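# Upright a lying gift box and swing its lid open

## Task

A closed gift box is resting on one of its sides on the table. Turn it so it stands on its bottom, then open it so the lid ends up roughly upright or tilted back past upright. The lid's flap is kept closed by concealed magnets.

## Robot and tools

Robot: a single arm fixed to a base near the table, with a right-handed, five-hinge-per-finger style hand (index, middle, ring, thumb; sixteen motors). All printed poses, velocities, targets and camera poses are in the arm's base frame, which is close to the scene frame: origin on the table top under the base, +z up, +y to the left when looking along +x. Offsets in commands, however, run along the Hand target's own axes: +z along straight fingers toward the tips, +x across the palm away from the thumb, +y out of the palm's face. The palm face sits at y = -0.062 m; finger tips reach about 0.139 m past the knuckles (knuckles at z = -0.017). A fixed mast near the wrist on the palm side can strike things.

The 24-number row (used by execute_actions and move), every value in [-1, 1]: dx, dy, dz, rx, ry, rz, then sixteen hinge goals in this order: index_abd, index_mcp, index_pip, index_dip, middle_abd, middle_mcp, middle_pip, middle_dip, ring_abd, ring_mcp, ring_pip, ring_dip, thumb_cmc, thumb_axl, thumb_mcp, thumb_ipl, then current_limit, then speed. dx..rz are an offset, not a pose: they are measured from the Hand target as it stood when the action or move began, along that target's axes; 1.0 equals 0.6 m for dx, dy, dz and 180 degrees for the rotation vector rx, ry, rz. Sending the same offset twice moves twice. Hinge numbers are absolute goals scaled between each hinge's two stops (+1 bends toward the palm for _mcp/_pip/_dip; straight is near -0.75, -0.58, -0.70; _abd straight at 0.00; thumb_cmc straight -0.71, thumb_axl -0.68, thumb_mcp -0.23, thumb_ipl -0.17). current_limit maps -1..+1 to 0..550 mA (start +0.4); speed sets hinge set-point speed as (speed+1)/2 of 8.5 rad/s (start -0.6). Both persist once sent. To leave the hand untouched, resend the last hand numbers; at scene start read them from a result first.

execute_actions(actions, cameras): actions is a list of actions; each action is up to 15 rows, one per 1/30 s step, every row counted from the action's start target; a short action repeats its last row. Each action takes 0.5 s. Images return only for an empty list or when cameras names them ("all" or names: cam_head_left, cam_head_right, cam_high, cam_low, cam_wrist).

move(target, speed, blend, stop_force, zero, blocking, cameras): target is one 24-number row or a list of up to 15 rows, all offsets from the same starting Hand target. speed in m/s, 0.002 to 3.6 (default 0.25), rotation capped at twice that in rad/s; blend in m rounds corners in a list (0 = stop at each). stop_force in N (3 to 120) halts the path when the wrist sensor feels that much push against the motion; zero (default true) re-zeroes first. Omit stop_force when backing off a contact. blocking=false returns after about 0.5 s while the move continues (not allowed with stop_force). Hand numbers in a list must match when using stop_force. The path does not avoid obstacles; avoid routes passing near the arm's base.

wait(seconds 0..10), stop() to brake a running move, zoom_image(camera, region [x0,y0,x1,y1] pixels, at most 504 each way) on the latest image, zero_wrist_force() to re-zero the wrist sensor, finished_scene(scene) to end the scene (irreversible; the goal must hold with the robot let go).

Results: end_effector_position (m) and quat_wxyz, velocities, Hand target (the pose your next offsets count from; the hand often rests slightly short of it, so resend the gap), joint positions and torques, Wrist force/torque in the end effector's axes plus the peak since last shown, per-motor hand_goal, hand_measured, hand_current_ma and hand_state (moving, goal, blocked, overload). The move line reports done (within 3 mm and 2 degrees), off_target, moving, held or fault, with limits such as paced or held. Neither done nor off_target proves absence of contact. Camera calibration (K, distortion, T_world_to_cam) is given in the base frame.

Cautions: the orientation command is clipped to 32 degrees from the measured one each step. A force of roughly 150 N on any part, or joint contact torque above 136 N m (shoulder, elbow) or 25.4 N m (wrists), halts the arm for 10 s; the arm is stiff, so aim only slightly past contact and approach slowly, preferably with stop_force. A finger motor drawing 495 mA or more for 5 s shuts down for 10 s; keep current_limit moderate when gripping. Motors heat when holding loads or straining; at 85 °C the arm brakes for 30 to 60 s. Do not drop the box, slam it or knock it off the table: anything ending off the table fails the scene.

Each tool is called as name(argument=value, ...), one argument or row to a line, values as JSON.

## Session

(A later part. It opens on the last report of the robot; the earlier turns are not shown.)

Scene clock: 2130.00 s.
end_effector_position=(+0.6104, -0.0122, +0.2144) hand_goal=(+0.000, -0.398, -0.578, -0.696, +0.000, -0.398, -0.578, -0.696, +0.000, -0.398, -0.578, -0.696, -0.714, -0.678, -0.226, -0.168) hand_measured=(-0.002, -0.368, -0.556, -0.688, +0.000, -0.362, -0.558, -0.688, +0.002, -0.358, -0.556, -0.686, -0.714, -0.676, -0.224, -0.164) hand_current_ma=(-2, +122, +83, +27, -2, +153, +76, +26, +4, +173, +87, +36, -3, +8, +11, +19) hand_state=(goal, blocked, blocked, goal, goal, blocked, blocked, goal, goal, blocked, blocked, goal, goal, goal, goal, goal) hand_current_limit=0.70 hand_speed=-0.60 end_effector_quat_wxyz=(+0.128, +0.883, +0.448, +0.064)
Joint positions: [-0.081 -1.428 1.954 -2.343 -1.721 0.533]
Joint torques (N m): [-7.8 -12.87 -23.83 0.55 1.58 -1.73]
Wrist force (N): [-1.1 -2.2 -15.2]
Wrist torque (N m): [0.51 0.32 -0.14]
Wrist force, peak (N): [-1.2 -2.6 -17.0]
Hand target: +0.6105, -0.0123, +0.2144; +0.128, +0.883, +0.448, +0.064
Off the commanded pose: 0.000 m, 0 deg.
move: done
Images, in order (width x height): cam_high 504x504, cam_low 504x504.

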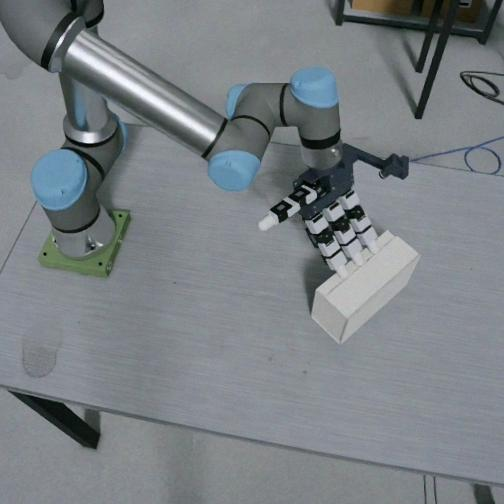

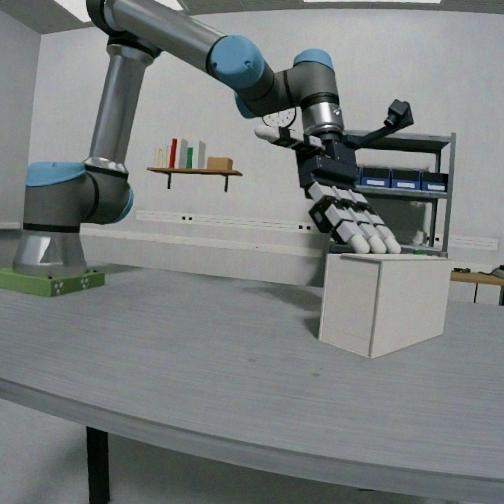

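move(
  target=[
    [0,0.0202,-0.0808,0,0,0,0,-0.397,-0.577,-0.696,0,-0.397,-0.577,-0.696,0,-0.397,-0.577,-0.696,-0.714,-0.678,-0.226,-0.168,0.7,-0.6],
    [0,0.1305,-0.0207,0.1333,0,0,0,-0.959,-0.066,-0.333,0,-0.959,-0.066,-0.333,0,-0.959,-0.066,-0.333,-0.714,-0.678,-0.226,-0.168,0.7,-0.6],
  ],
  speed=0.15,
  cameras=["cam_high","cam_low"],
)

zoom_image(
  camera="cam_low",
  region=[280, 180, 440, 340],
)

zoom_image(
  camera="cam_high",
  region=[270, 180, 450, 360],
)

Scene clock: 2286.97 s.
end_effector_position=(+0.6683, -0.0546, +0.2485) hand_goal=(+0.000, -0.960, -0.066, -0.334, +0.000, -0.960, -0.066, -0.334, +0.000, -0.960, -0.066, -0.334, -0.714, -0.678, -0.226, -0.168) hand_measured=(+0.000, -0.952, -0.070, -0.338, +0.000, -0.952, -0.070, -0.336, +0.002, -0.950, -0.070, -0.338, -0.714, -0.676, -0.224, -0.164) hand_current_ma=(-2, +29, -12, -9, -2, +32, -11, -9, +5, +35, -11, -10, -3, +8, +11, +19) hand_state=(goal, goal, goal, goal, goal, goal, goal, goal, goal, goal, goal, goal, goal, goal, goal, goal) hand_current_limit=0.70 hand_speed=-0.60 end_effector_quat_wxyz=(-0.058, +0.890, +0.451, -0.030)
Joint positions: [-0.217 -1.239 1.406 -1.617 -1.519 0.412]
Joint torques (N m): [-7.93 -30.14 -31.76 -0.66 1.61 -1.59]
Wrist force (N): [-0.2 0.2 -0.3]
Wrist torque (N m): [0.06 -0.07 0.05]
Wrist force, peak (N): [-1.1 -2.4 -15.5]
Hand target: +0.6683, -0.0546, +0.2485; -0.058, +0.890, +0.451, -0.030
Off the commanded pose: 0.000 m, 0 deg.
move: done
Images, in order (width x height): cam_high 504x504, cam_low 504x504.

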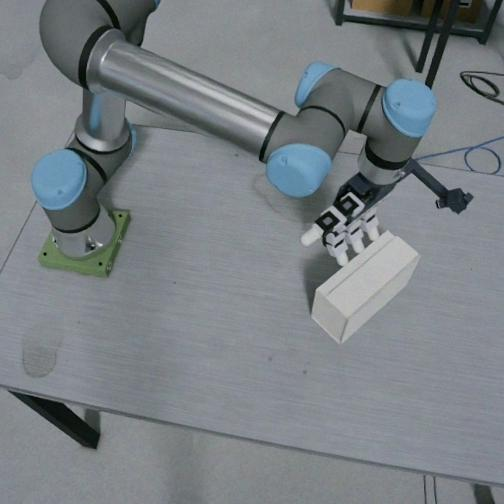

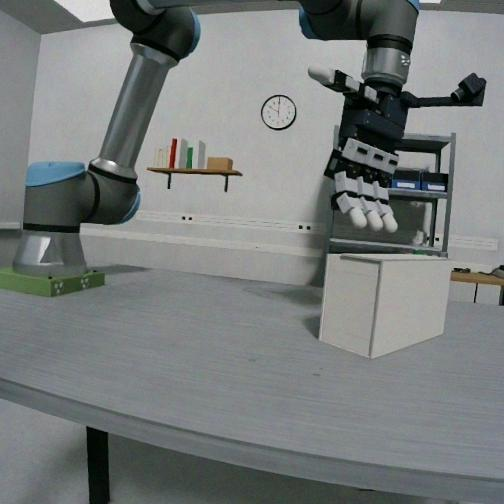

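Scaled by 3.150.

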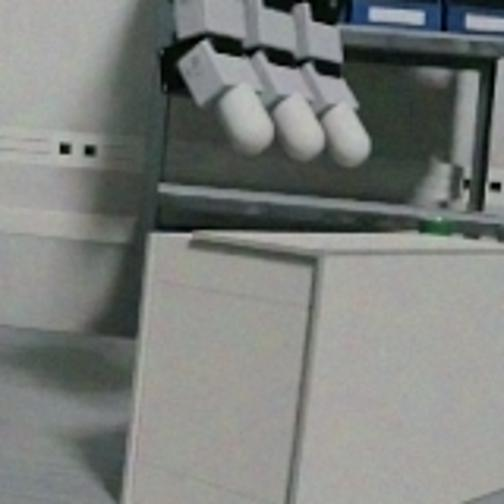

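Scaled by 2.800.

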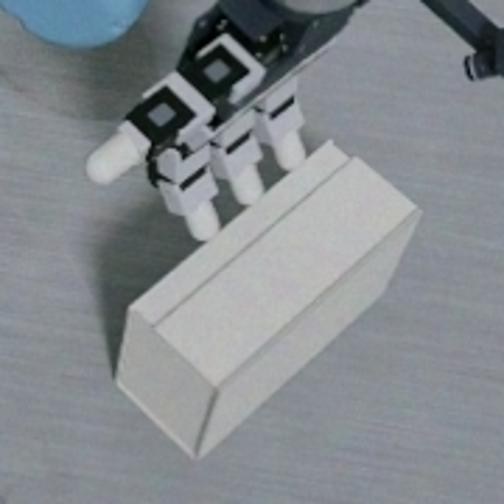

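move(
  target=[0,0.0145,0.0821,0,0,0,0,-0.959,-0.066,-0.333,0,-0.959,-0.066,-0.333,0,-0.959,-0.066,-0.333,-0.714,-0.678,-0.226,-0.168,0.7,-0.6],
  speed=0.03,
  stop_force=6,
  cameras=["cam_high","cam_low"],
)

zoom_image(
  camera="cam_low",
  region=[310, 210, 410, 310],
)

zoom_image(
  camera="cam_high",
  region=[300, 200, 430, 330],
)

Scene clock: 2299.03 s.
end_effector_position=(+0.6695, -0.0556, +0.2108) hand_goal=(+0.000, -0.960, -0.066, -0.334, +0.000, -0.960, -0.066, -0.334, +0.000, -0.960, -0.066, -0.334, -0.714, -0.678, -0.226, -0.168) hand_measured=(+0.000, -0.954, -0.068, -0.336, +0.000, -0.958, -0.064, -0.332, +0.000, -0.960, -0.060, -0.328, -0.714, -0.676, -0.224, -0.164) hand_current_ma=(-2, +25, -7, -6, -2, +4, +6, +7, +2, +0, +22, +23, -3, +8, +12, +19) hand_state=(goal, goal, goal, goal, goal, goal, goal, goal, goal, goal, goal, goal, goal, goal, goal, goal) hand_current_limit=0.70 hand_speed=-0.60 end_effector_quat_wxyz=(-0.058, +0.890, +0.451, -0.030)
Joint positions: [-0.218 -1.217 1.474 -1.707 -1.519 0.411]
Joint torques (N m): [-0.62 -48.97 -31.33 -0.2 -1.64 1.22]
Wrist force (N): [0.0 0.2 -0.7]
Wrist torque (N m): [0.13 -0.04 0.05]
Wrist force, peak (N): [-0.5 -6.1 -13.7]
Hand target: +0.6695, -0.0556, +0.2108; -0.058, +0.890, +0.451, -0.030 (not the last commanded pose)
Off the commanded pose: 0.012 m, 0 deg.
move: contact
Images, in order (width x height): cam_high 504x504, cam_low 504x504.

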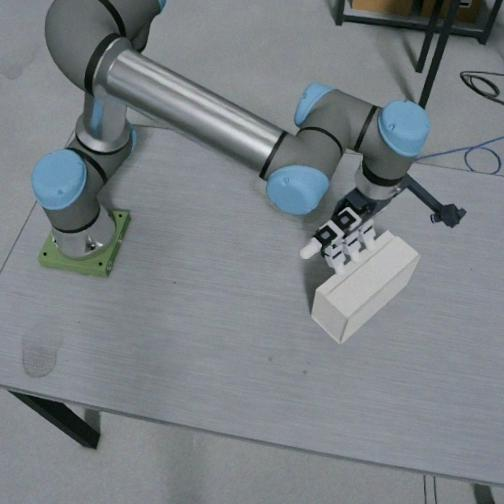

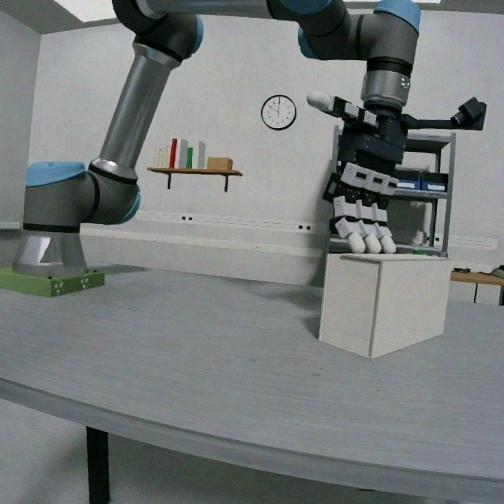

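Scaled by 5.040.

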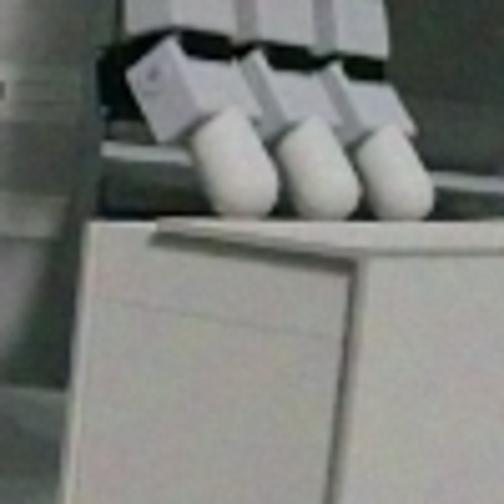

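Scaled by 3.877.

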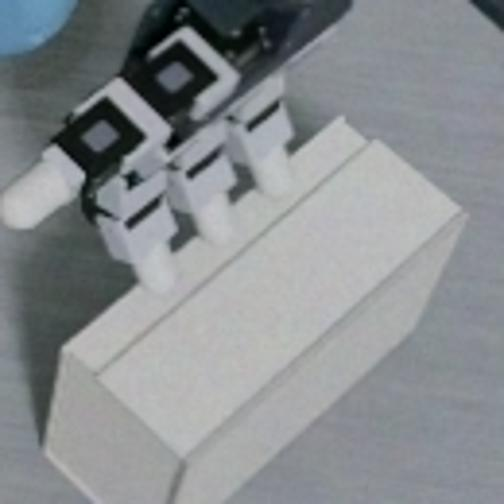

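move(
  target=[0,0.0023,0.0131,0,0,0,0,-0.959,-0.066,-0.333,0,-0.959,-0.066,-0.333,0,-0.959,-0.066,-0.333,-0.714,-0.678,-0.226,-0.168,0.7,-0.9],
  speed=0.03,
)

execute_actions(
  actions=[
    [[0,0,0,0,0,0,0,-0.959,-0.066,-0.333,0,-0.6,-0.066,-0.333,0,-0.959,-0.066,-0.333,-0.714,-0.678,-0.226,-0.168,0.7,-0.9]],
    [[0,0,0,0,0,0,0,-0.959,-0.066,-0.333,0,-0.6,-0.066,-0.333,0,-0.959,-0.066,-0.333,-0.714,-0.678,-0.226,-0.168,0.7,-0.9]],
    [[0,0,0,0,0,0,0,-0.959,-0.066,-0.333,0,-0.6,-0.066,-0.333,0,-0.959,-0.066,-0.333,-0.714,-0.678,-0.226,-0.168,0.7,-0.9]],
  ],
  cameras=["cam_high","cam_low"],
)

zoom_image(
  camera="cam_low",
  region=[310, 210, 450, 350],
)

zoom_image(
  camera="cam_high",
  region=[300, 200, 430, 330],
)

Scene clock: 2327.87 s.
end_effector_position=(+0.6693, -0.0549, +0.2074) hand_goal=(+0.000, -0.960, -0.066, -0.334, +0.000, -0.960, -0.066, -0.334, +0.000, -0.960, -0.066, -0.334, -0.714, -0.678, -0.226, -0.168) hand_measured=(-0.008, -0.974, -0.038, -0.308, -0.008, -0.984, -0.032, -0.294, -0.006, -0.988, -0.032, -0.276, -0.714, -0.676, -0.224, -0.164) hand_current_ma=(-22, -52, +107, +100, -24, -96, +130, +165, -19, -117, +138, +244, -3, +8, +12, +19) hand_state=(goal, goal, blocked, blocked, goal, blocked, blocked, blocked, goal, blocked, blocked, blocked, goal, goal, goal, goal) hand_current_limit=0.70 hand_speed=-0.90 end_effector_quat_wxyz=(-0.059, +0.890, +0.451, -0.030)
Joint positions: [-0.218 -1.216 1.481 -1.714 -1.517 0.411]
Joint torques (N m): [-1.02 -36.69 -19.7 -2.63 0.11 0.05]
Wrist force (N): [-1.2 -8.4 -19.7]
Wrist torque (N m): [1.45 0.42 -0.25]
Wrist force, peak (N): [-2.6 -78.9 -126.4]
Hand target: +0.6693, -0.0549, +0.2074; -0.059, +0.890, +0.451, -0.030 (not the last commanded pose)
Off the commanded pose: 0.005 m, 0 deg.
FORCE FAULT: contact force on the arm reached its limit, and the arm stopped for 10 seconds. The contact can be on any part of the arm, not only on its tool. That time counts as 20 of the actions that you can send in this scene. The arm's remaining commands of this call were not run. During the stop the arm's controller moved it back a little. The arm's target is now where it stood when the stop ended, not its last command. The arm accepts commands again.
move: fault

not run: an earlier result of this reply reported a stop or a fault. Calls in your next reply go to the robot.

Scaled by 3.600.
This view is cut from an older image: the scene may have changed since it was taken.

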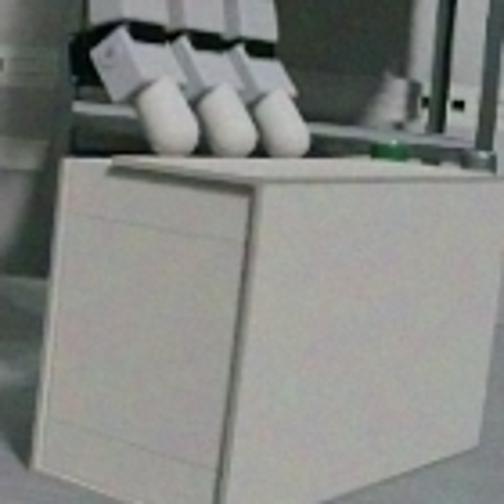

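Scaled by 3.877.
This view is cut from an older image: the scene may have changed since it was taken.

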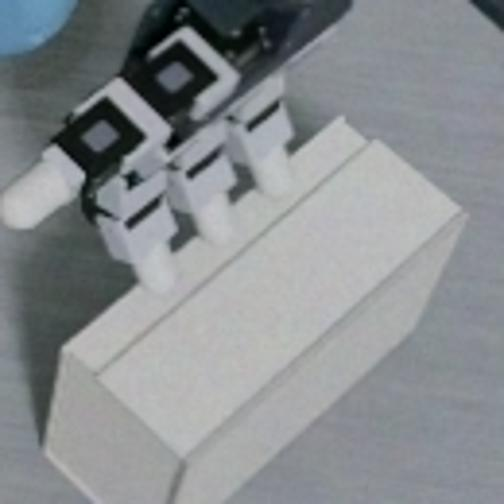

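execute_actions(
  actions=[
    [[0,0,0,0,0,0,0,-0.959,-0.066,-0.333,0,-0.6,-0.066,-0.333,0,-0.959,-0.066,-0.333,-0.714,-0.678,-0.226,-0.168,0.7,-0.9]],
    [[0,0,0,0,0,0,0,-0.959,-0.066,-0.333,0,-0.6,-0.066,-0.333,0,-0.959,-0.066,-0.333,-0.714,-0.678,-0.226,-0.168,0.7,-0.9]],
    [[0,0,0,0,0,0,0,-0.959,-0.066,-0.333,0,-0.6,-0.066,-0.333,0,-0.959,-0.066,-0.333,-0.714,-0.678,-0.226,-0.168,0.7,-0.9]],
  ],
  cameras=["cam_high","cam_low"],
)

zoom_image(
  camera="cam_low",
  region=[310, 210, 450, 350],
)

zoom_image(
  camera="cam_high",
  region=[300, 200, 430, 330],
)

Scene clock: 2343.13 s.
end_effector_position=(+0.6693, -0.0549, +0.2074) hand_goal=(+0.000, -0.960, -0.066, -0.334, +0.000, -0.600, -0.066, -0.334, +0.000, -0.960, -0.066, -0.334, -0.714, -0.678, -0.226, -0.168) hand_measured=(-0.008, -0.974, -0.038, -0.308, -0.008, -0.978, -0.036, -0.296, -0.006, -0.988, -0.032, -0.276, -0.714, -0.676, -0.224, -0.164) hand_current_ma=(-22, -51, +107, +100, -24, -468, +119, +157, -19, -115, +138, +244, -3, +8, +12, +19) hand_state=(goal, goal, blocked, blocked, goal, blocked, blocked, blocked, goal, blocked, blocked, blocked, goal, goal, goal, goal) hand_current_limit=0.70 hand_speed=-0.90 end_effector_quat_wxyz=(-0.059, +0.890, +0.451, -0.030)
Joint positions: [-0.218 -1.216 1.481 -1.714 -1.517 0.411]
Joint torques (N m): [-1.82 -20.69 -20.87 -2.1 0.07 -0.01]
Wrist force (N): [-1.1 -11.2 -21.9]
Wrist torque (N m): [1.69 0.44 -0.30]
Wrist force, peak (N): [-1.3 -11.2 -22.3]
Hand target: +0.6693, -0.0549, +0.2074; -0.059, +0.890, +0.451, -0.030
Off the commanded pose: 0.000 m, 0 deg.
Step readings (end_effector_position):
0: (+0.6693, -0.0549, +0.2074)
1: (+0.6693, -0.0549, +0.2074)
2: (+0.6693, -0.0549, +0.2074)
4: (+0.6693, -0.0549, +0.2074)
8: (+0.6693, -0.0549, +0.2074)
15: (+0.6693, -0.0549, +0.2074)
16: (+0.6693, -0.0549, +0.2074)
17: (+0.6693, -0.0549, +0.2074)
19: (+0.6693, -0.0549, +0.2074)
23: (+0.6693, -0.0549, +0.2074)
30: (+0.6693, -0.0549, +0.2074)
31: (+0.6693, -0.0549, +0.2074)
32: (+0.6693, -0.0549, +0.2074)
34: (+0.6693, -0.0549, +0.2074)
38: (+0.6693, -0.0549, +0.2074)
45: (+0.6693, -0.0549, +0.2074)
Images, in order (width x height): cam_high 504x504, cam_low 504x504.

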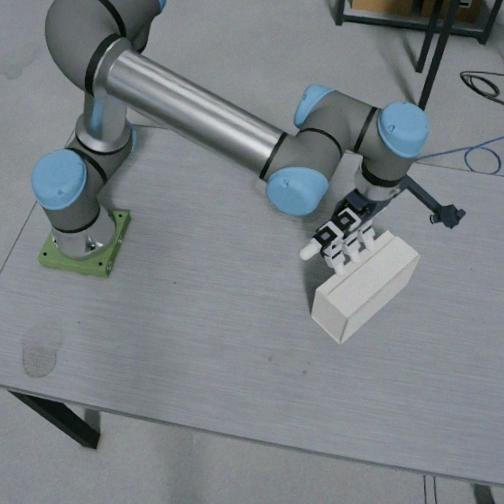

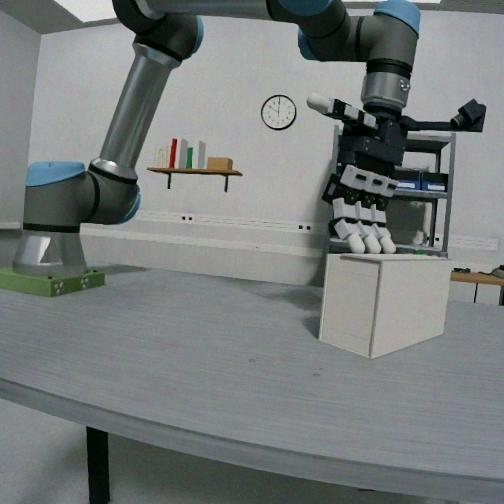

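Scaled by 3.600.

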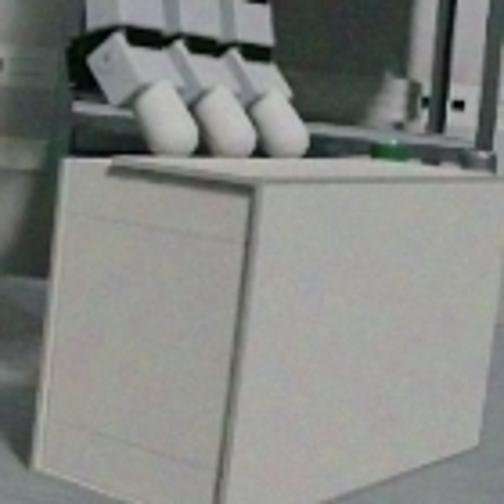

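Scaled by 3.877.

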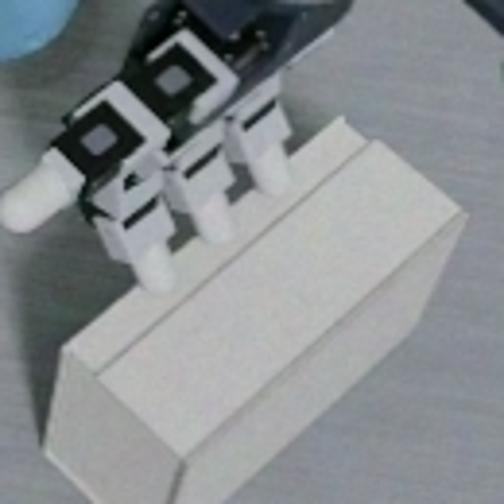

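move(
  target=[
    [0,-0.0087,-0.0493,0,0,0,0,-0.959,-0.066,-0.333,0,-0.75,-0.066,-0.333,0,-0.959,-0.066,-0.333,-0.714,-0.678,-0.226,-0.168,0.5,-0.7],
    [0,0.0643,-0.0622,0,0,0,0,-0.753,-0.139,-0.478,0,-0.986,-0.431,-0.551,0,-0.753,-0.139,-0.478,-0.714,-0.678,-0.226,-0.168,0.5,-0.7],
  ],
  speed=0.1,
  cameras=["cam_high","cam_head_left"],
)

Scene clock: 2530.30 s.
end_effector_position=(+0.7041, -0.0804, +0.2393) hand_goal=(+0.000, -0.754, -0.140, -0.478, +0.000, -0.986, -0.432, -0.552, +0.000, -0.754, -0.140, -0.478, -0.714, -0.678, -0.226, -0.168) hand_measured=(-0.004, -0.756, -0.138, -0.476, -0.004, -0.976, -0.428, -0.550, -0.002, -0.756, -0.138, -0.476, -0.714, -0.676, -0.224, -0.164) hand_current_ma=(-8, -4, +6, +7, -9, +41, +13, +7, -8, -4, +6, +8, -2, +8, +12, +19) hand_state=(goal, goal, goal, goal, goal, goal, goal, goal, goal, goal, goal, goal, goal, goal, goal, goal) hand_current_limit=0.50 hand_speed=-0.70 end_effector_quat_wxyz=(-0.059, +0.890, +0.451, -0.030)
Joint positions: [-0.244 -1.147 1.299 -1.6 -1.52 0.385]
Joint torques (N m): [-7.87 -34.25 -31.91 -0.23 -1.53 -1.7]
Wrist force (N): [-0.3 0.4 -0.5]
Wrist torque (N m): [0.13 -0.05 -0.01]
Wrist force, peak (N): [-1.2 -11.4 -22.1]
Hand target: +0.7041, -0.0804, +0.2393; -0.059, +0.890, +0.451, -0.030
Off the commanded pose: 0.000 m, 0 deg.
move: done
Images, in order (width x height): cam_head_left 504x504, cam_high 504x504.

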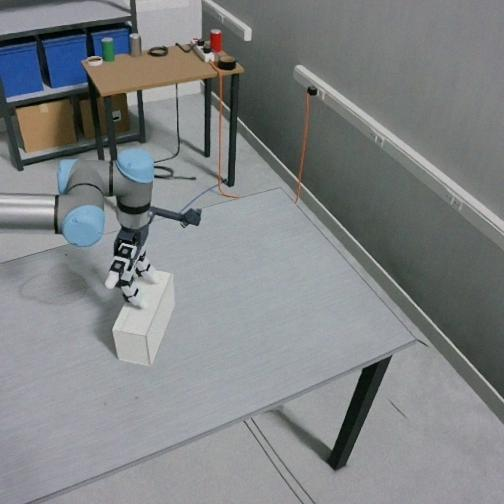

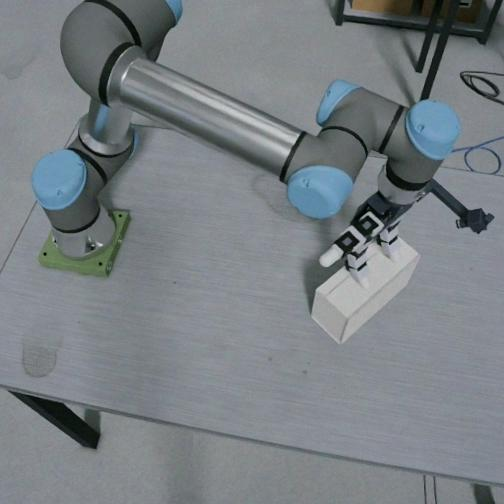

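zoom_image(
  camera="cam_high",
  region=[290, 190, 440, 350],
)

zoom_image(
  camera="cam_head_left",
  region=[90, 220, 200, 380],
)

Scaled by 3.150.

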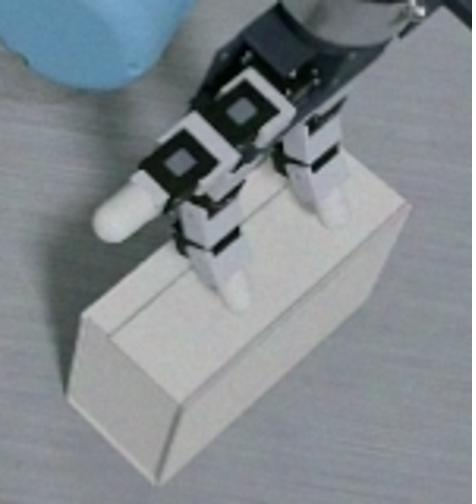

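Scaled by 3.150.

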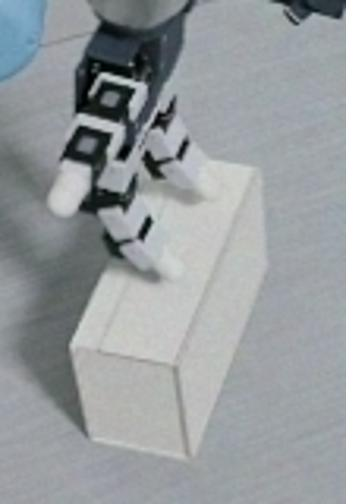

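move(
  target=[0,0.0064,0.0361,0,0,0,0,-0.753,-0.139,-0.478,0,-0.986,-0.431,-0.551,0,-0.753,-0.139,-0.478,-0.714,-0.678,-0.226,-0.168,0.6,-0.7],
  speed=0.08,
)

move(
  target=[0,0.0043,0.0246,0,0,0,0,-0.753,-0.139,-0.478,0,-0.986,-0.431,-0.551,0,-0.753,-0.139,-0.478,-0.714,-0.678,-0.226,-0.168,0.6,-0.7],
  speed=0.01,
  stop_force=14,
  cameras=["cam_high","cam_head_left","cam_low"],
)

Scene clock: 2551.07 s.
end_effector_position=(+0.7049, -0.0810, +0.2174) hand_goal=(+0.000, -0.754, -0.140, -0.478, +0.000, -0.986, -0.432, -0.552, +0.000, -0.754, -0.140, -0.478, -0.714, -0.678, -0.226, -0.168) hand_measured=(-0.004, -0.756, -0.138, -0.476, -0.004, -0.988, -0.424, -0.544, -0.002, -0.756, -0.138, -0.476, -0.714, -0.676, -0.224, -0.164) hand_current_ma=(-8, -4, +6, +7, -9, -9, +25, +29, -8, -4, +6, +8, -2, +8, +12, +19) hand_state=(goal, goal, goal, goal, goal, goal, goal, goal, goal, goal, goal, goal, goal, goal, goal, goal) hand_current_limit=0.60 hand_speed=-0.70 end_effector_quat_wxyz=(-0.059, +0.890, +0.451, -0.030)
Joint positions: [-0.244 -1.136 1.339 -1.652 -1.52 0.384]
Joint torques (N m): [-7.59 -29.3 -5.87 -2.9 -1.4 -1.63]
Wrist force (N): [-0.5 1.1 -9.0]
Wrist torque (N m): [0.89 0.12 0.01]
Wrist force, peak (N): [-0.5 1.0 -9.1]
Hand target: +0.7049, -0.0810, +0.2173; -0.059, +0.890, +0.451, -0.030
Off the commanded pose: 0.000 m, 0 deg.
move: done

Scene clock: 2552.50 s.
end_effector_position=(+0.7050, -0.0810, +0.2164) hand_goal=(+0.000, -0.754, -0.140, -0.478, +0.000, -0.986, -0.432, -0.552, +0.000, -0.754, -0.140, -0.478, -0.714, -0.678, -0.226, -0.168) hand_measured=(-0.004, -0.756, -0.138, -0.476, -0.004, -1.000, -0.426, -0.534, -0.002, -0.756, -0.138, -0.476, -0.714, -0.676, -0.224, -0.164) hand_current_ma=(-8, -3, +6, +7, -10, -51, +16, +65, -8, -3, +8, +8, -2, +8, +12, +19) hand_state=(goal, goal, goal, goal, goal, goal, goal, goal, goal, goal, goal, goal, goal, goal, goal, goal) hand_current_limit=0.60 hand_speed=-0.70 end_effector_quat_wxyz=(-0.059, +0.890, +0.451, -0.030)
Joint positions: [-0.244 -1.135 1.341 -1.654 -1.52 0.384]
Joint torques (N m): [-3.24 -39.2 -21.1 1.45 -1.41 -1.18]
Wrist force (N): [-0.7 -0.3 -23.2]
Wrist torque (N m): [2.20 0.44 -0.05]
Wrist force, peak (N): [-0.8 -0.3 -28.8]
Hand target: +0.7050, -0.0810, +0.2164; -0.059, +0.890, +0.451, -0.030 (not the last commanded pose)
Off the commanded pose: 0.014 m, 0 deg.
move: contact
Images, in order (width x height): cam_head_left 504x504, cam_high 504x504, cam_low 504x504.

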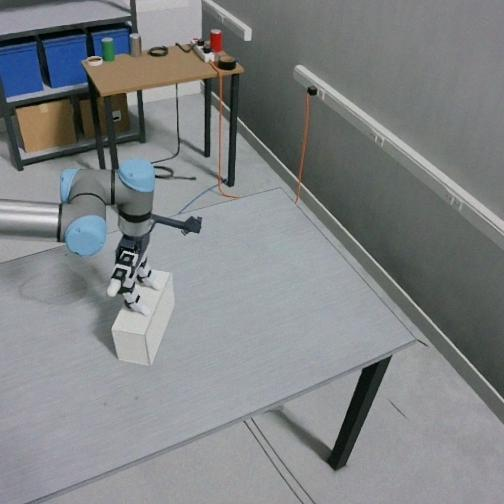

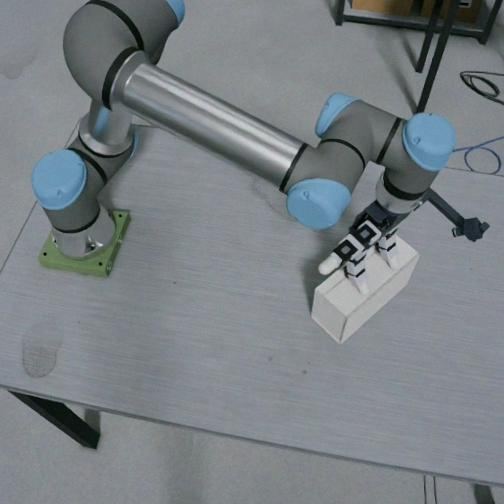

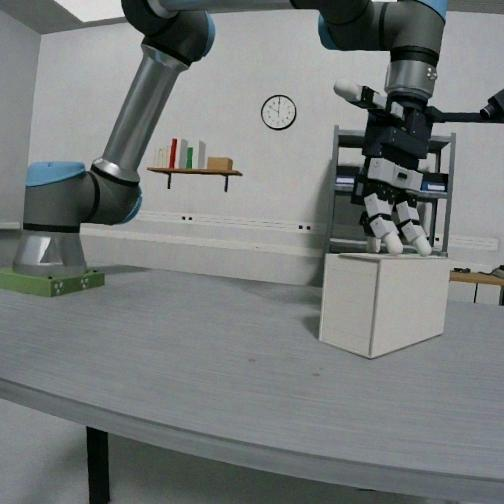

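zoom_image(
  camera="cam_low",
  region=[310, 160, 460, 280],
)

zoom_image(
  camera="cam_high",
  region=[300, 210, 430, 350],
)

Scaled by 3.360.

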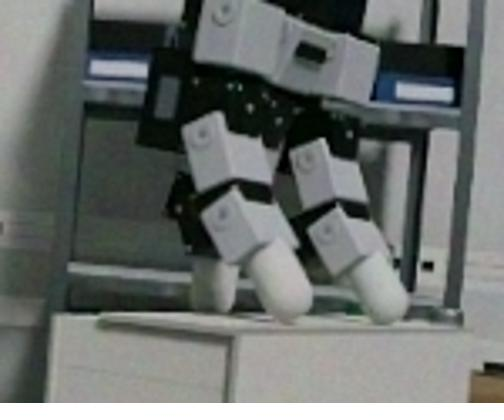

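Scaled by 3.600.

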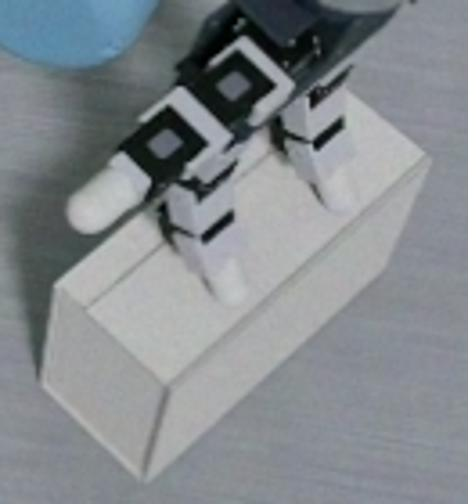

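move(
  target=[0,0.0065,-0.0113,0,0,0,0,-0.753,-0.139,-0.478,0,-0.986,-0.431,-0.551,0,-0.753,-0.139,-0.478,-0.714,-0.678,-0.226,-0.168,0.6,-0.7],
  speed=0.05,
)

move(
  target=[0,0.0055,0.0315,0,0,0,0,-0.753,-0.139,-0.478,0,-0.986,-0.431,-0.551,0,-0.753,-0.139,-0.478,-0.714,-0.678,-0.226,-0.168,0.6,-0.7],
  speed=0.015,
  stop_force=14,
)

Scene clock: 2596.47 s.
end_effector_position=(+0.7088, -0.0838, +0.2225) hand_goal=(+0.000, -0.754, -0.140, -0.478, +0.000, -0.986, -0.432, -0.552, +0.000, -0.754, -0.140, -0.478, -0.714, -0.678, -0.226, -0.168) hand_measured=(-0.004, -0.756, -0.138, -0.476, -0.004, -0.984, -0.428, -0.550, -0.002, -0.756, -0.138, -0.476, -0.714, -0.676, -0.224, -0.164) hand_current_ma=(-8, -3, +6, +7, -9, +7, +13, +7, -8, -3, +6, +8, -2, +8, +12, +19) hand_state=(goal, goal, goal, goal, goal, goal, goal, goal, goal, goal, goal, goal, goal, goal, goal, goal) hand_current_limit=0.60 hand_speed=-0.70 end_effector_quat_wxyz=(-0.059, +0.890, +0.451, -0.030)
Joint positions: [-0.247 -1.128 1.316 -1.635 -1.521 0.381]
Joint torques (N m): [-8.19 -35.31 -29.91 -0.77 -1.72 -1.63]
Wrist force (N): [-0.3 0.3 -0.1]
Wrist torque (N m): [0.08 -0.07 0.01]
Wrist force, peak (N): [-0.9 0.0 -23.4]
Hand target: +0.7088, -0.0838, +0.2226; -0.059, +0.890, +0.451, -0.030
Off the commanded pose: 0.000 m, 0 deg.
move: done

Scene clock: 2598.17 s.
end_effector_position=(+0.7091, -0.0840, +0.2169) hand_goal=(+0.000, -0.754, -0.140, -0.478, +0.000, -0.986, -0.432, -0.552, +0.000, -0.754, -0.140, -0.478, -0.714, -0.678, -0.226, -0.168) hand_measured=(-0.002, -0.756, -0.138, -0.476, -0.004, -1.000, -0.424, -0.542, -0.002, -0.756, -0.138, -0.476, -0.714, -0.676, -0.224, -0.164) hand_current_ma=(-8, -3, +6, +7, -9, -52, +25, +39, -8, -3, +6, +8, -2, +8, +12, +19) hand_state=(goal, goal, goal, goal, goal, goal, goal, goal, goal, goal, goal, goal, goal, goal, goal, goal) hand_current_limit=0.60 hand_speed=-0.70 end_effector_quat_wxyz=(-0.059, +0.890, +0.451, -0.030)
Joint positions: [-0.247 -1.125 1.325 -1.648 -1.521 0.381]
Joint torques (N m): [-1.51 -47.87 -27.09 0.74 -1.14 -0.83]
Wrist force (N): [-0.7 1.1 -10.0]
Wrist torque (N m): [0.94 0.16 0.00]
Wrist force, peak (N): [-0.7 0.7 -18.0]
Hand target: +0.7091, -0.0840, +0.2170; -0.059, +0.890, +0.451, -0.030 (not the last commanded pose)
Off the commanded pose: 0.014 m, 0 deg.
move: contact

move(
  target=[0,0,0,0,0,0,0,-0.658,-0.285,-0.551,0,-0.986,-0.431,-0.551,0,-0.658,-0.285,-0.551,-0.714,-0.678,-0.226,-0.168,0.6,-0.9],
)

Scene clock: 2618.77 s.
end_effector_position=(+0.7091, -0.0840, +0.2170) hand_goal=(+0.000, -0.658, -0.286, -0.552, +0.000, -0.986, -0.432, -0.552, +0.000, -0.658, -0.286, -0.552, -0.714, -0.678, -0.226, -0.168) hand_measured=(-0.002, -0.654, -0.268, -0.550, -0.004, -0.994, -0.420, -0.540, -0.002, -0.672, -0.238, -0.538, -0.714, -0.676, -0.224, -0.164) hand_current_ma=(-8, +13, +65, +7, -9, -32, +39, +46, -7, -56, +199, +51, -2, +8, +12, +19) hand_state=(goal, goal, goal, goal, goal, goal, goal, goal, goal, goal, blocked, goal, goal, goal, goal, goal) hand_current_limit=0.60 hand_speed=-0.90 end_effector_quat_wxyz=(-0.059, +0.890, +0.451, -0.030)
Joint positions: [-0.247 -1.125 1.325 -1.648 -1.521 0.381]
Joint torques (N m): [4.71 -37.36 -21.49 0.6 0 1.01]
Wrist force (N): [-0.7 -5.0 -19.9]
Wrist torque (N m): [1.44 0.69 -0.32]
Wrist force, peak (N): [-0.7 -5.0 -19.9]
Hand target: +0.7091, -0.0840, +0.2170; -0.059, +0.890, +0.451, -0.030
Off the commanded pose: 0.000 m, 0 deg.
move: done

move(
  target=[0,0,0,0,0,0,0,-0.534,-0.387,-0.652,0,-0.986,-0.431,-0.551,0,-0.534,-0.343,-0.623,-0.714,-0.678,-0.226,-0.168,0.65,-0.9],
  cameras=["cam_high","cam_low"],
)

zoom_image(
  camera="cam_low",
  region=[300, 200, 470, 370],
)

zoom_image(
  camera="cam_high",
  region=[300, 210, 430, 350],
)

Scene clock: 2629.30 s.
end_effector_position=(+0.7090, -0.0840, +0.2169) hand_goal=(+0.000, -0.534, -0.388, -0.652, +0.000, -0.986, -0.432, -0.552, +0.000, -0.534, -0.344, -0.624, -0.714, -0.678, -0.226, -0.168) hand_measured=(-0.002, -0.526, -0.368, -0.640, -0.004, -0.996, -0.420, -0.540, -0.002, -0.538, -0.334, -0.616, -0.714, -0.676, -0.224, -0.164) hand_current_ma=(-8, +30, +79, +42, -10, -35, +39, +46, -7, -16, +33, +25, -2, +8, +12, +19) hand_state=(goal, goal, blocked, goal, goal, goal, goal, goal, goal, goal, goal, goal, goal, goal, goal, goal) hand_current_limit=0.65 hand_speed=-0.90 end_effector_quat_wxyz=(-0.059, +0.890, +0.451, -0.030)
Joint positions: [-0.247 -1.125 1.325 -1.648 -1.521 0.381]
Joint torques (N m): [2.98 -29.55 -6.21 0.11 1.28 1.03]
Wrist force (N): [-0.3 -0.4 -13.5]
Wrist torque (N m): [1.13 0.27 -0.07]
Wrist force, peak (N): [-0.9 -7.4 -23.8]
Hand target: +0.7091, -0.0840, +0.2170; -0.059, +0.890, +0.451, -0.030
Off the commanded pose: 0.000 m, 0 deg.
move: done
Images, in order (width x height): cam_high 504x504, cam_low 504x504.

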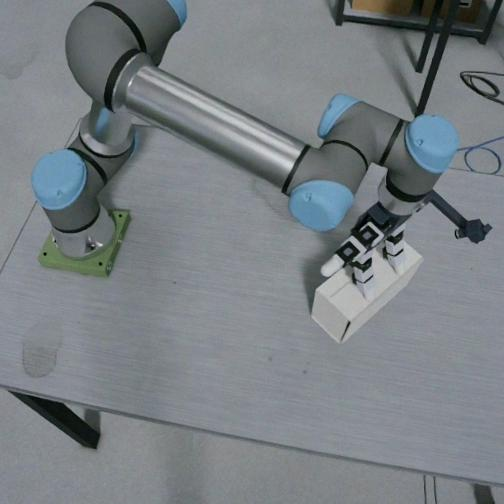

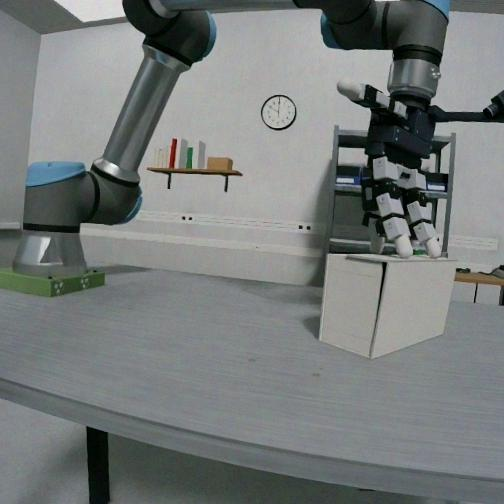

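Scaled by 2.965.

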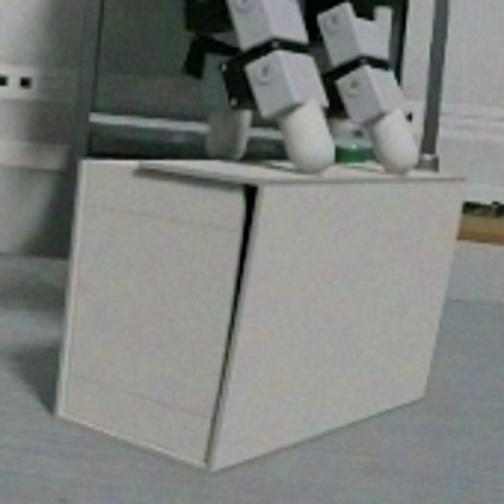

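Scaled by 3.600.

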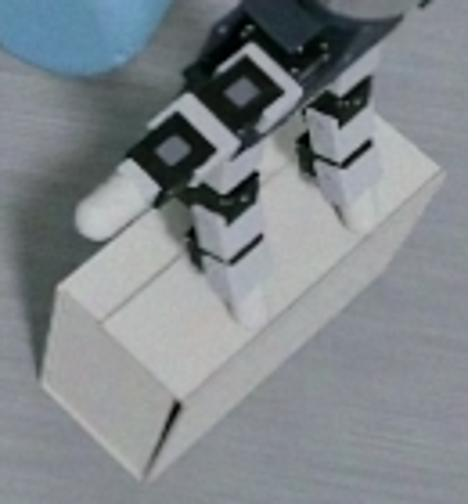

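move(
  target=[0,0,0,0,0,0,0,-0.534,-0.387,-0.652,0,-0.986,-0.372,-0.406,0,-0.534,-0.343,-0.623,-0.714,-0.678,-0.226,-0.168,0.65,-0.9],
  cameras=["cam_high","cam_low"],
)

zoom_image(
  camera="cam_low",
  region=[300, 200, 470, 370],
)

zoom_image(
  camera="cam_high",
  region=[300, 210, 430, 350],
)

Scene clock: 2740.10 s.
end_effector_position=(+0.7090, -0.0839, +0.2169) hand_goal=(+0.000, -0.534, -0.388, -0.652, +0.000, -0.986, -0.372, -0.406, +0.000, -0.534, -0.344, -0.624, -0.714, -0.678, -0.226, -0.168) hand_measured=(-0.002, -0.524, -0.368, -0.640, -0.004, -1.000, -0.426, -0.454, -0.002, -0.536, -0.334, -0.616, -0.714, -0.676, -0.224, -0.164) hand_current_ma=(-7, +35, +79, +42, -10, -53, -227, -202, -6, -9, +33, +25, -2, +8, +12, +19) hand_state=(goal, goal, blocked, goal, goal, goal, blocked, blocked, goal, goal, goal, goal, goal, goal, goal, goal) hand_current_limit=0.65 hand_speed=-0.90 end_effector_quat_wxyz=(-0.059, +0.890, +0.451, -0.030)
Joint positions: [-0.247 -1.125 1.325 -1.648 -1.521 0.381]
Joint torques (N m): [-5.25 -43.93 -25.34 -2.08 0.71 1]
Wrist force (N): [-0.4 -5.5 -7.9]
Wrist torque (N m): [0.94 0.17 -0.19]
Wrist force, peak (N): [-0.5 -0.4 -13.9]
Hand target: +0.7091, -0.0840, +0.2170; -0.059, +0.890, +0.451, -0.030
Off the commanded pose: 0.000 m, 0 deg.
move: done
Images, in order (width x height): cam_high 504x504, cam_low 504x504.

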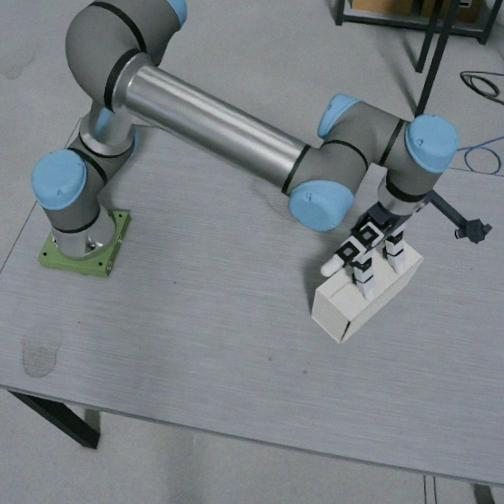

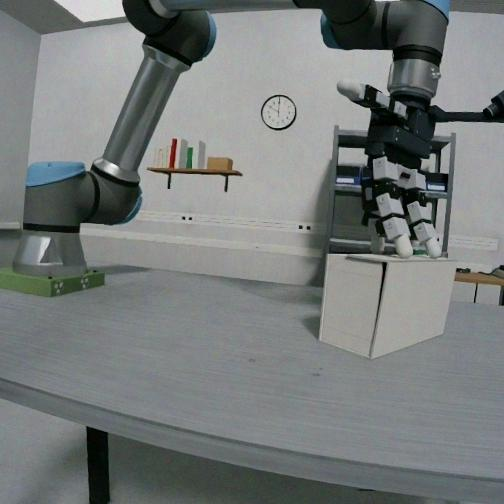

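Scaled by 2.965.

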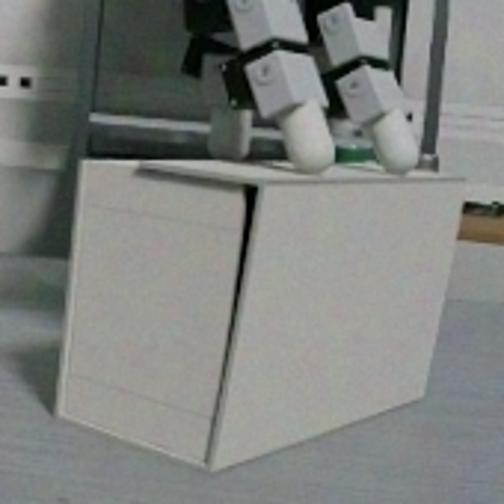

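Scaled by 3.600.

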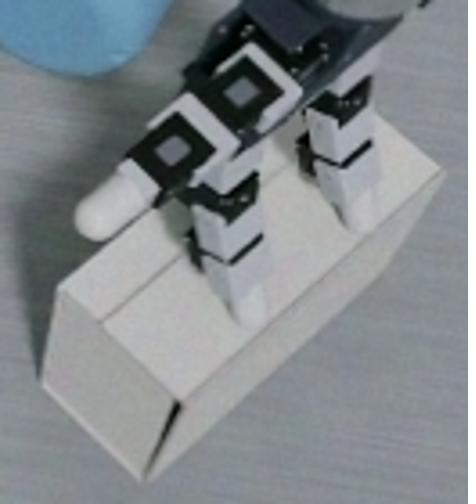

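move(
  target=[
    [0,0,0,0,0,0,0,-0.534,-0.387,-0.652,0,-0.986,-0.942,-0.913,0,-0.534,-0.343,-0.623,-0.714,-0.678,-0.226,-0.168,0.65,-0.85],
    [0,0.0422,-0.0037,0,0,0,0,-0.534,-0.387,-0.652,0,-0.986,-0.942,-0.913,0,-0.534,-0.343,-0.623,-0.714,-0.678,-0.226,-0.168,0.65,-0.85],
  ],
  speed=0.04,
  cameras=["cam_high","cam_low"],
)

zoom_image(
  camera="cam_low",
  region=[300, 200, 470, 370],
)

zoom_image(
  camera="cam_high",
  region=[300, 210, 430, 350],
)

Scene clock: 2781.47 s.
end_effector_position=(+0.7295, -0.0989, +0.2158) hand_goal=(+0.000, -0.534, -0.388, -0.652, +0.000, -0.986, -0.942, -0.914, +0.000, -0.534, -0.344, -0.624, -0.714, -0.678, -0.226, -0.168) hand_measured=(+0.000, -0.526, -0.380, -0.646, -0.002, -0.972, -0.936, -0.912, +0.000, -0.532, -0.342, -0.622, -0.714, -0.676, -0.224, -0.164) hand_current_ma=(-2, +29, +30, +19, -8, +54, +22, +9, -1, +3, +6, +8, -2, +8, +12, +19) hand_state=(goal, goal, goal, goal, goal, goal, goal, goal, goal, goal, goal, goal, goal, goal, goal, goal) hand_current_limit=0.65 hand_speed=-0.85 end_effector_quat_wxyz=(-0.059, +0.890, +0.451, -0.030)
Joint positions: [-0.261 -1.072 1.249 -1.624 -1.522 0.368]
Joint torques (N m): [-8.05 -37.42 -32.78 -0.18 -1.6 -1.65]
Wrist force (N): [-0.5 0.5 -1.0]
Wrist torque (N m): [0.19 -0.08 0.04]
Wrist force, peak (N): [-0.6 3.5 -32.1]
Hand target: +0.7295, -0.0990, +0.2158; -0.059, +0.890, +0.451, -0.030
Off the commanded pose: 0.000 m, 0 deg.
move: done
Images, in order (width x height): cam_high 504x504, cam_low 504x504.

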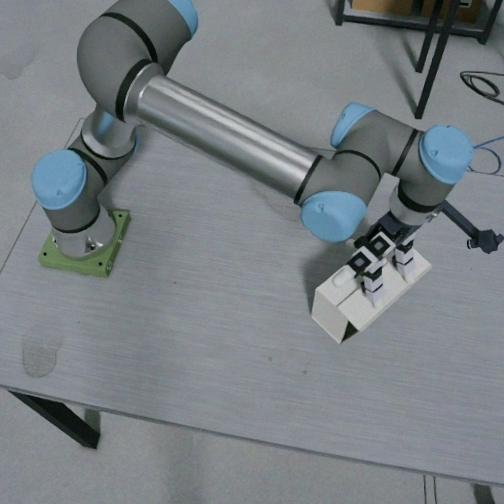

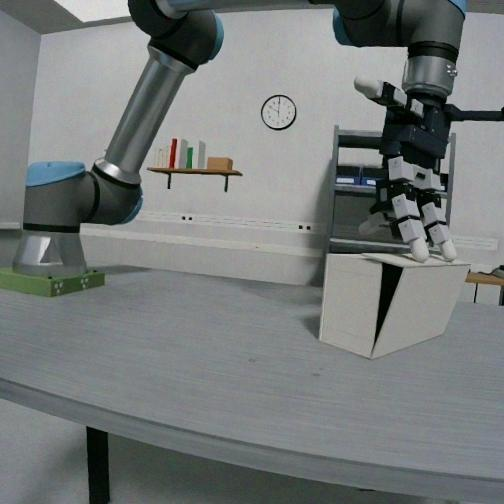

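Scaled by 2.965.

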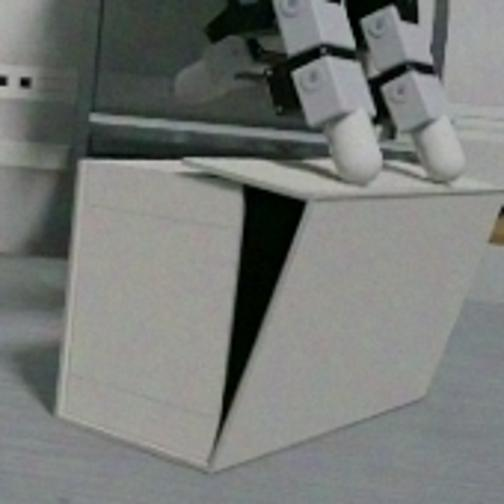

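Scaled by 3.600.

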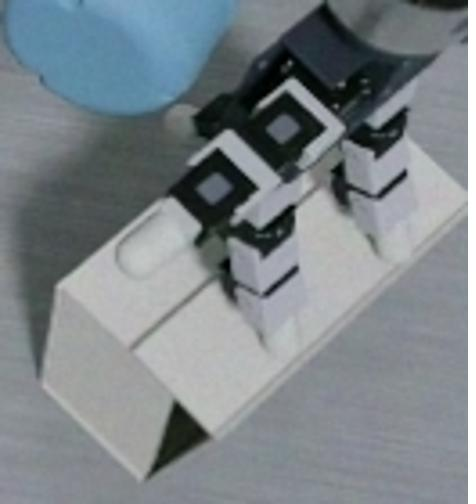

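move(
  target=[
    [0,0.0537,0.0068,0,0,0,0,-0.534,-0.387,-0.652,0,-0.986,-0.942,-0.913,0,-0.534,-0.343,-0.623,-0.714,-0.678,-0.226,-0.168,0.65,-0.85],
    [0,0.1045,0.0262,0,0,0,0,-0.534,-0.387,-0.652,0,-0.986,-0.942,-0.913,0,-0.534,-0.343,-0.623,-0.714,-0.678,-0.226,-0.168,0.65,-0.85],
    [0,0.149,0.0575,0,0,0,0,-0.534,-0.387,-0.652,0,-0.986,-0.942,-0.913,0,-0.534,-0.343,-0.623,-0.714,-0.678,-0.226,-0.168,0.65,-0.85],
    [0,0.1852,0.0985,0,0,0,0,-0.534,-0.387,-0.652,0,-0.986,-0.942,-0.913,0,-0.534,-0.343,-0.623,-0.714,-0.678,-0.226,-0.168,0.65,-0.85],
  ],
  speed=0.06,
  blend=0.01,
  cameras=["cam_high","cam_low"],
)

zoom_image(
  camera="cam_low",
  region=[300, 200, 504, 400],
)

zoom_image(
  camera="cam_high",
  region=[300, 210, 470, 370],
)

Scene clock: 2810.17 s.
end_effector_position=(+0.7945, -0.1461, +0.1744) hand_goal=(+0.000, -0.534, -0.388, -0.652, +0.000, -0.986, -0.942, -0.914, +0.000, -0.534, -0.344, -0.624, -0.714, -0.678, -0.226, -0.168) hand_measured=(+0.002, -0.534, -0.386, -0.650, -0.012, -1.004, -1.002, -0.998, +0.000, -0.534, -0.342, -0.622, -0.714, -0.676, -0.222, -0.164) hand_current_ma=(+5, +2, +5, +7, -38, -73, -248, -368, -1, +1, +4, +8, +0, +8, +14, +19) hand_state=(goal, goal, goal, goal, goal, goal, blocked, blocked, goal, goal, goal, goal, goal, goal, goal, goal) hand_current_limit=0.65 hand_speed=-0.85 end_effector_quat_wxyz=(-0.060, +0.890, +0.451, -0.028)
Joint positions: [-0.3 -0.875 1.036 -1.607 -1.524 0.329]
Joint torques (N m): [-1.46 -47.43 -21.29 -2.79 -0.14 0.11]
Wrist force (N): [-0.4 -14.1 -24.6]
Wrist torque (N m): [4.32 0.45 -0.43]
Wrist force, peak (N): [-0.4 -54.9 -139.1]
Hand target: +0.7945, -0.1461, +0.1744; -0.060, +0.890, +0.451, -0.028 (not the last commanded pose)
Off the commanded pose: 0.039 m, 0 deg.
FORCE FAULT: contact force on the arm reached its limit, and the arm stopped for 10 seconds. The contact can be on any part of the arm, not only on its tool. That time counts as 20 of the actions that you can send in this scene. The arm's remaining commands of this call were not run. During the stop the arm's controller moved it back a little. The arm's target is now where it stood when the stop ended, not its last command. The arm accepts commands again.
move: fault; path passed 3 of 4 targets
Images, in order (width x height): cam_high 504x504, cam_low 504x504.

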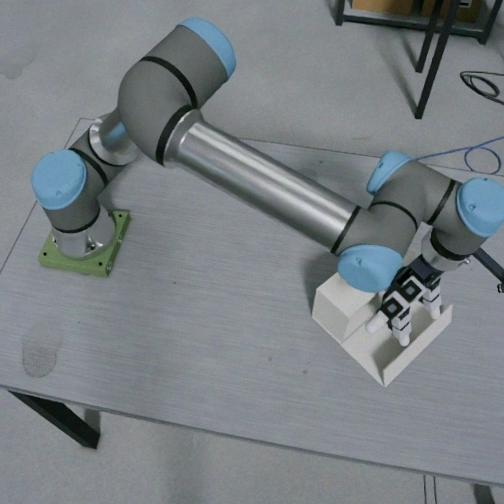

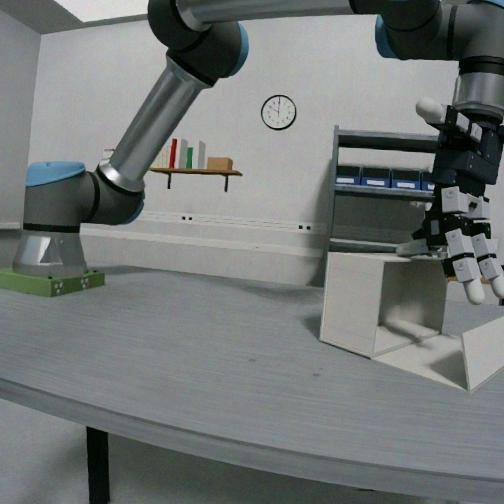

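Scaled by 2.471.

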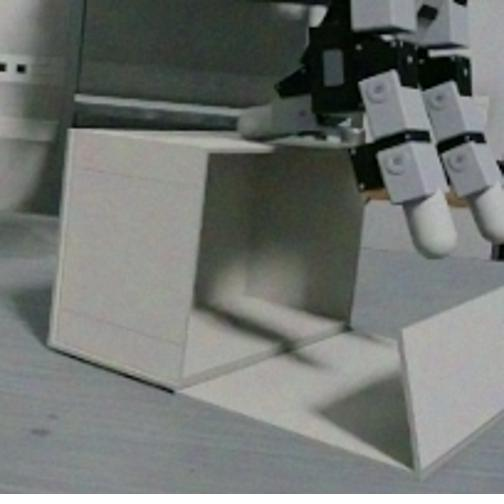

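Scaled by 2.965.

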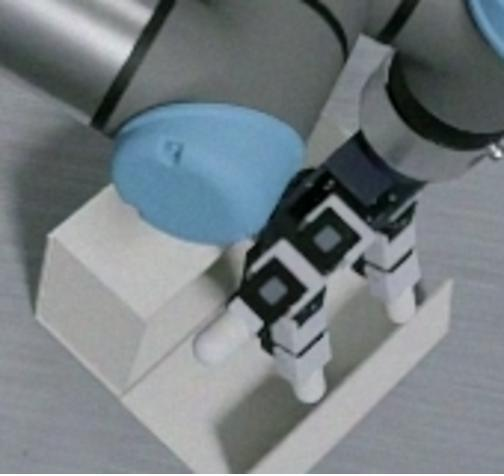

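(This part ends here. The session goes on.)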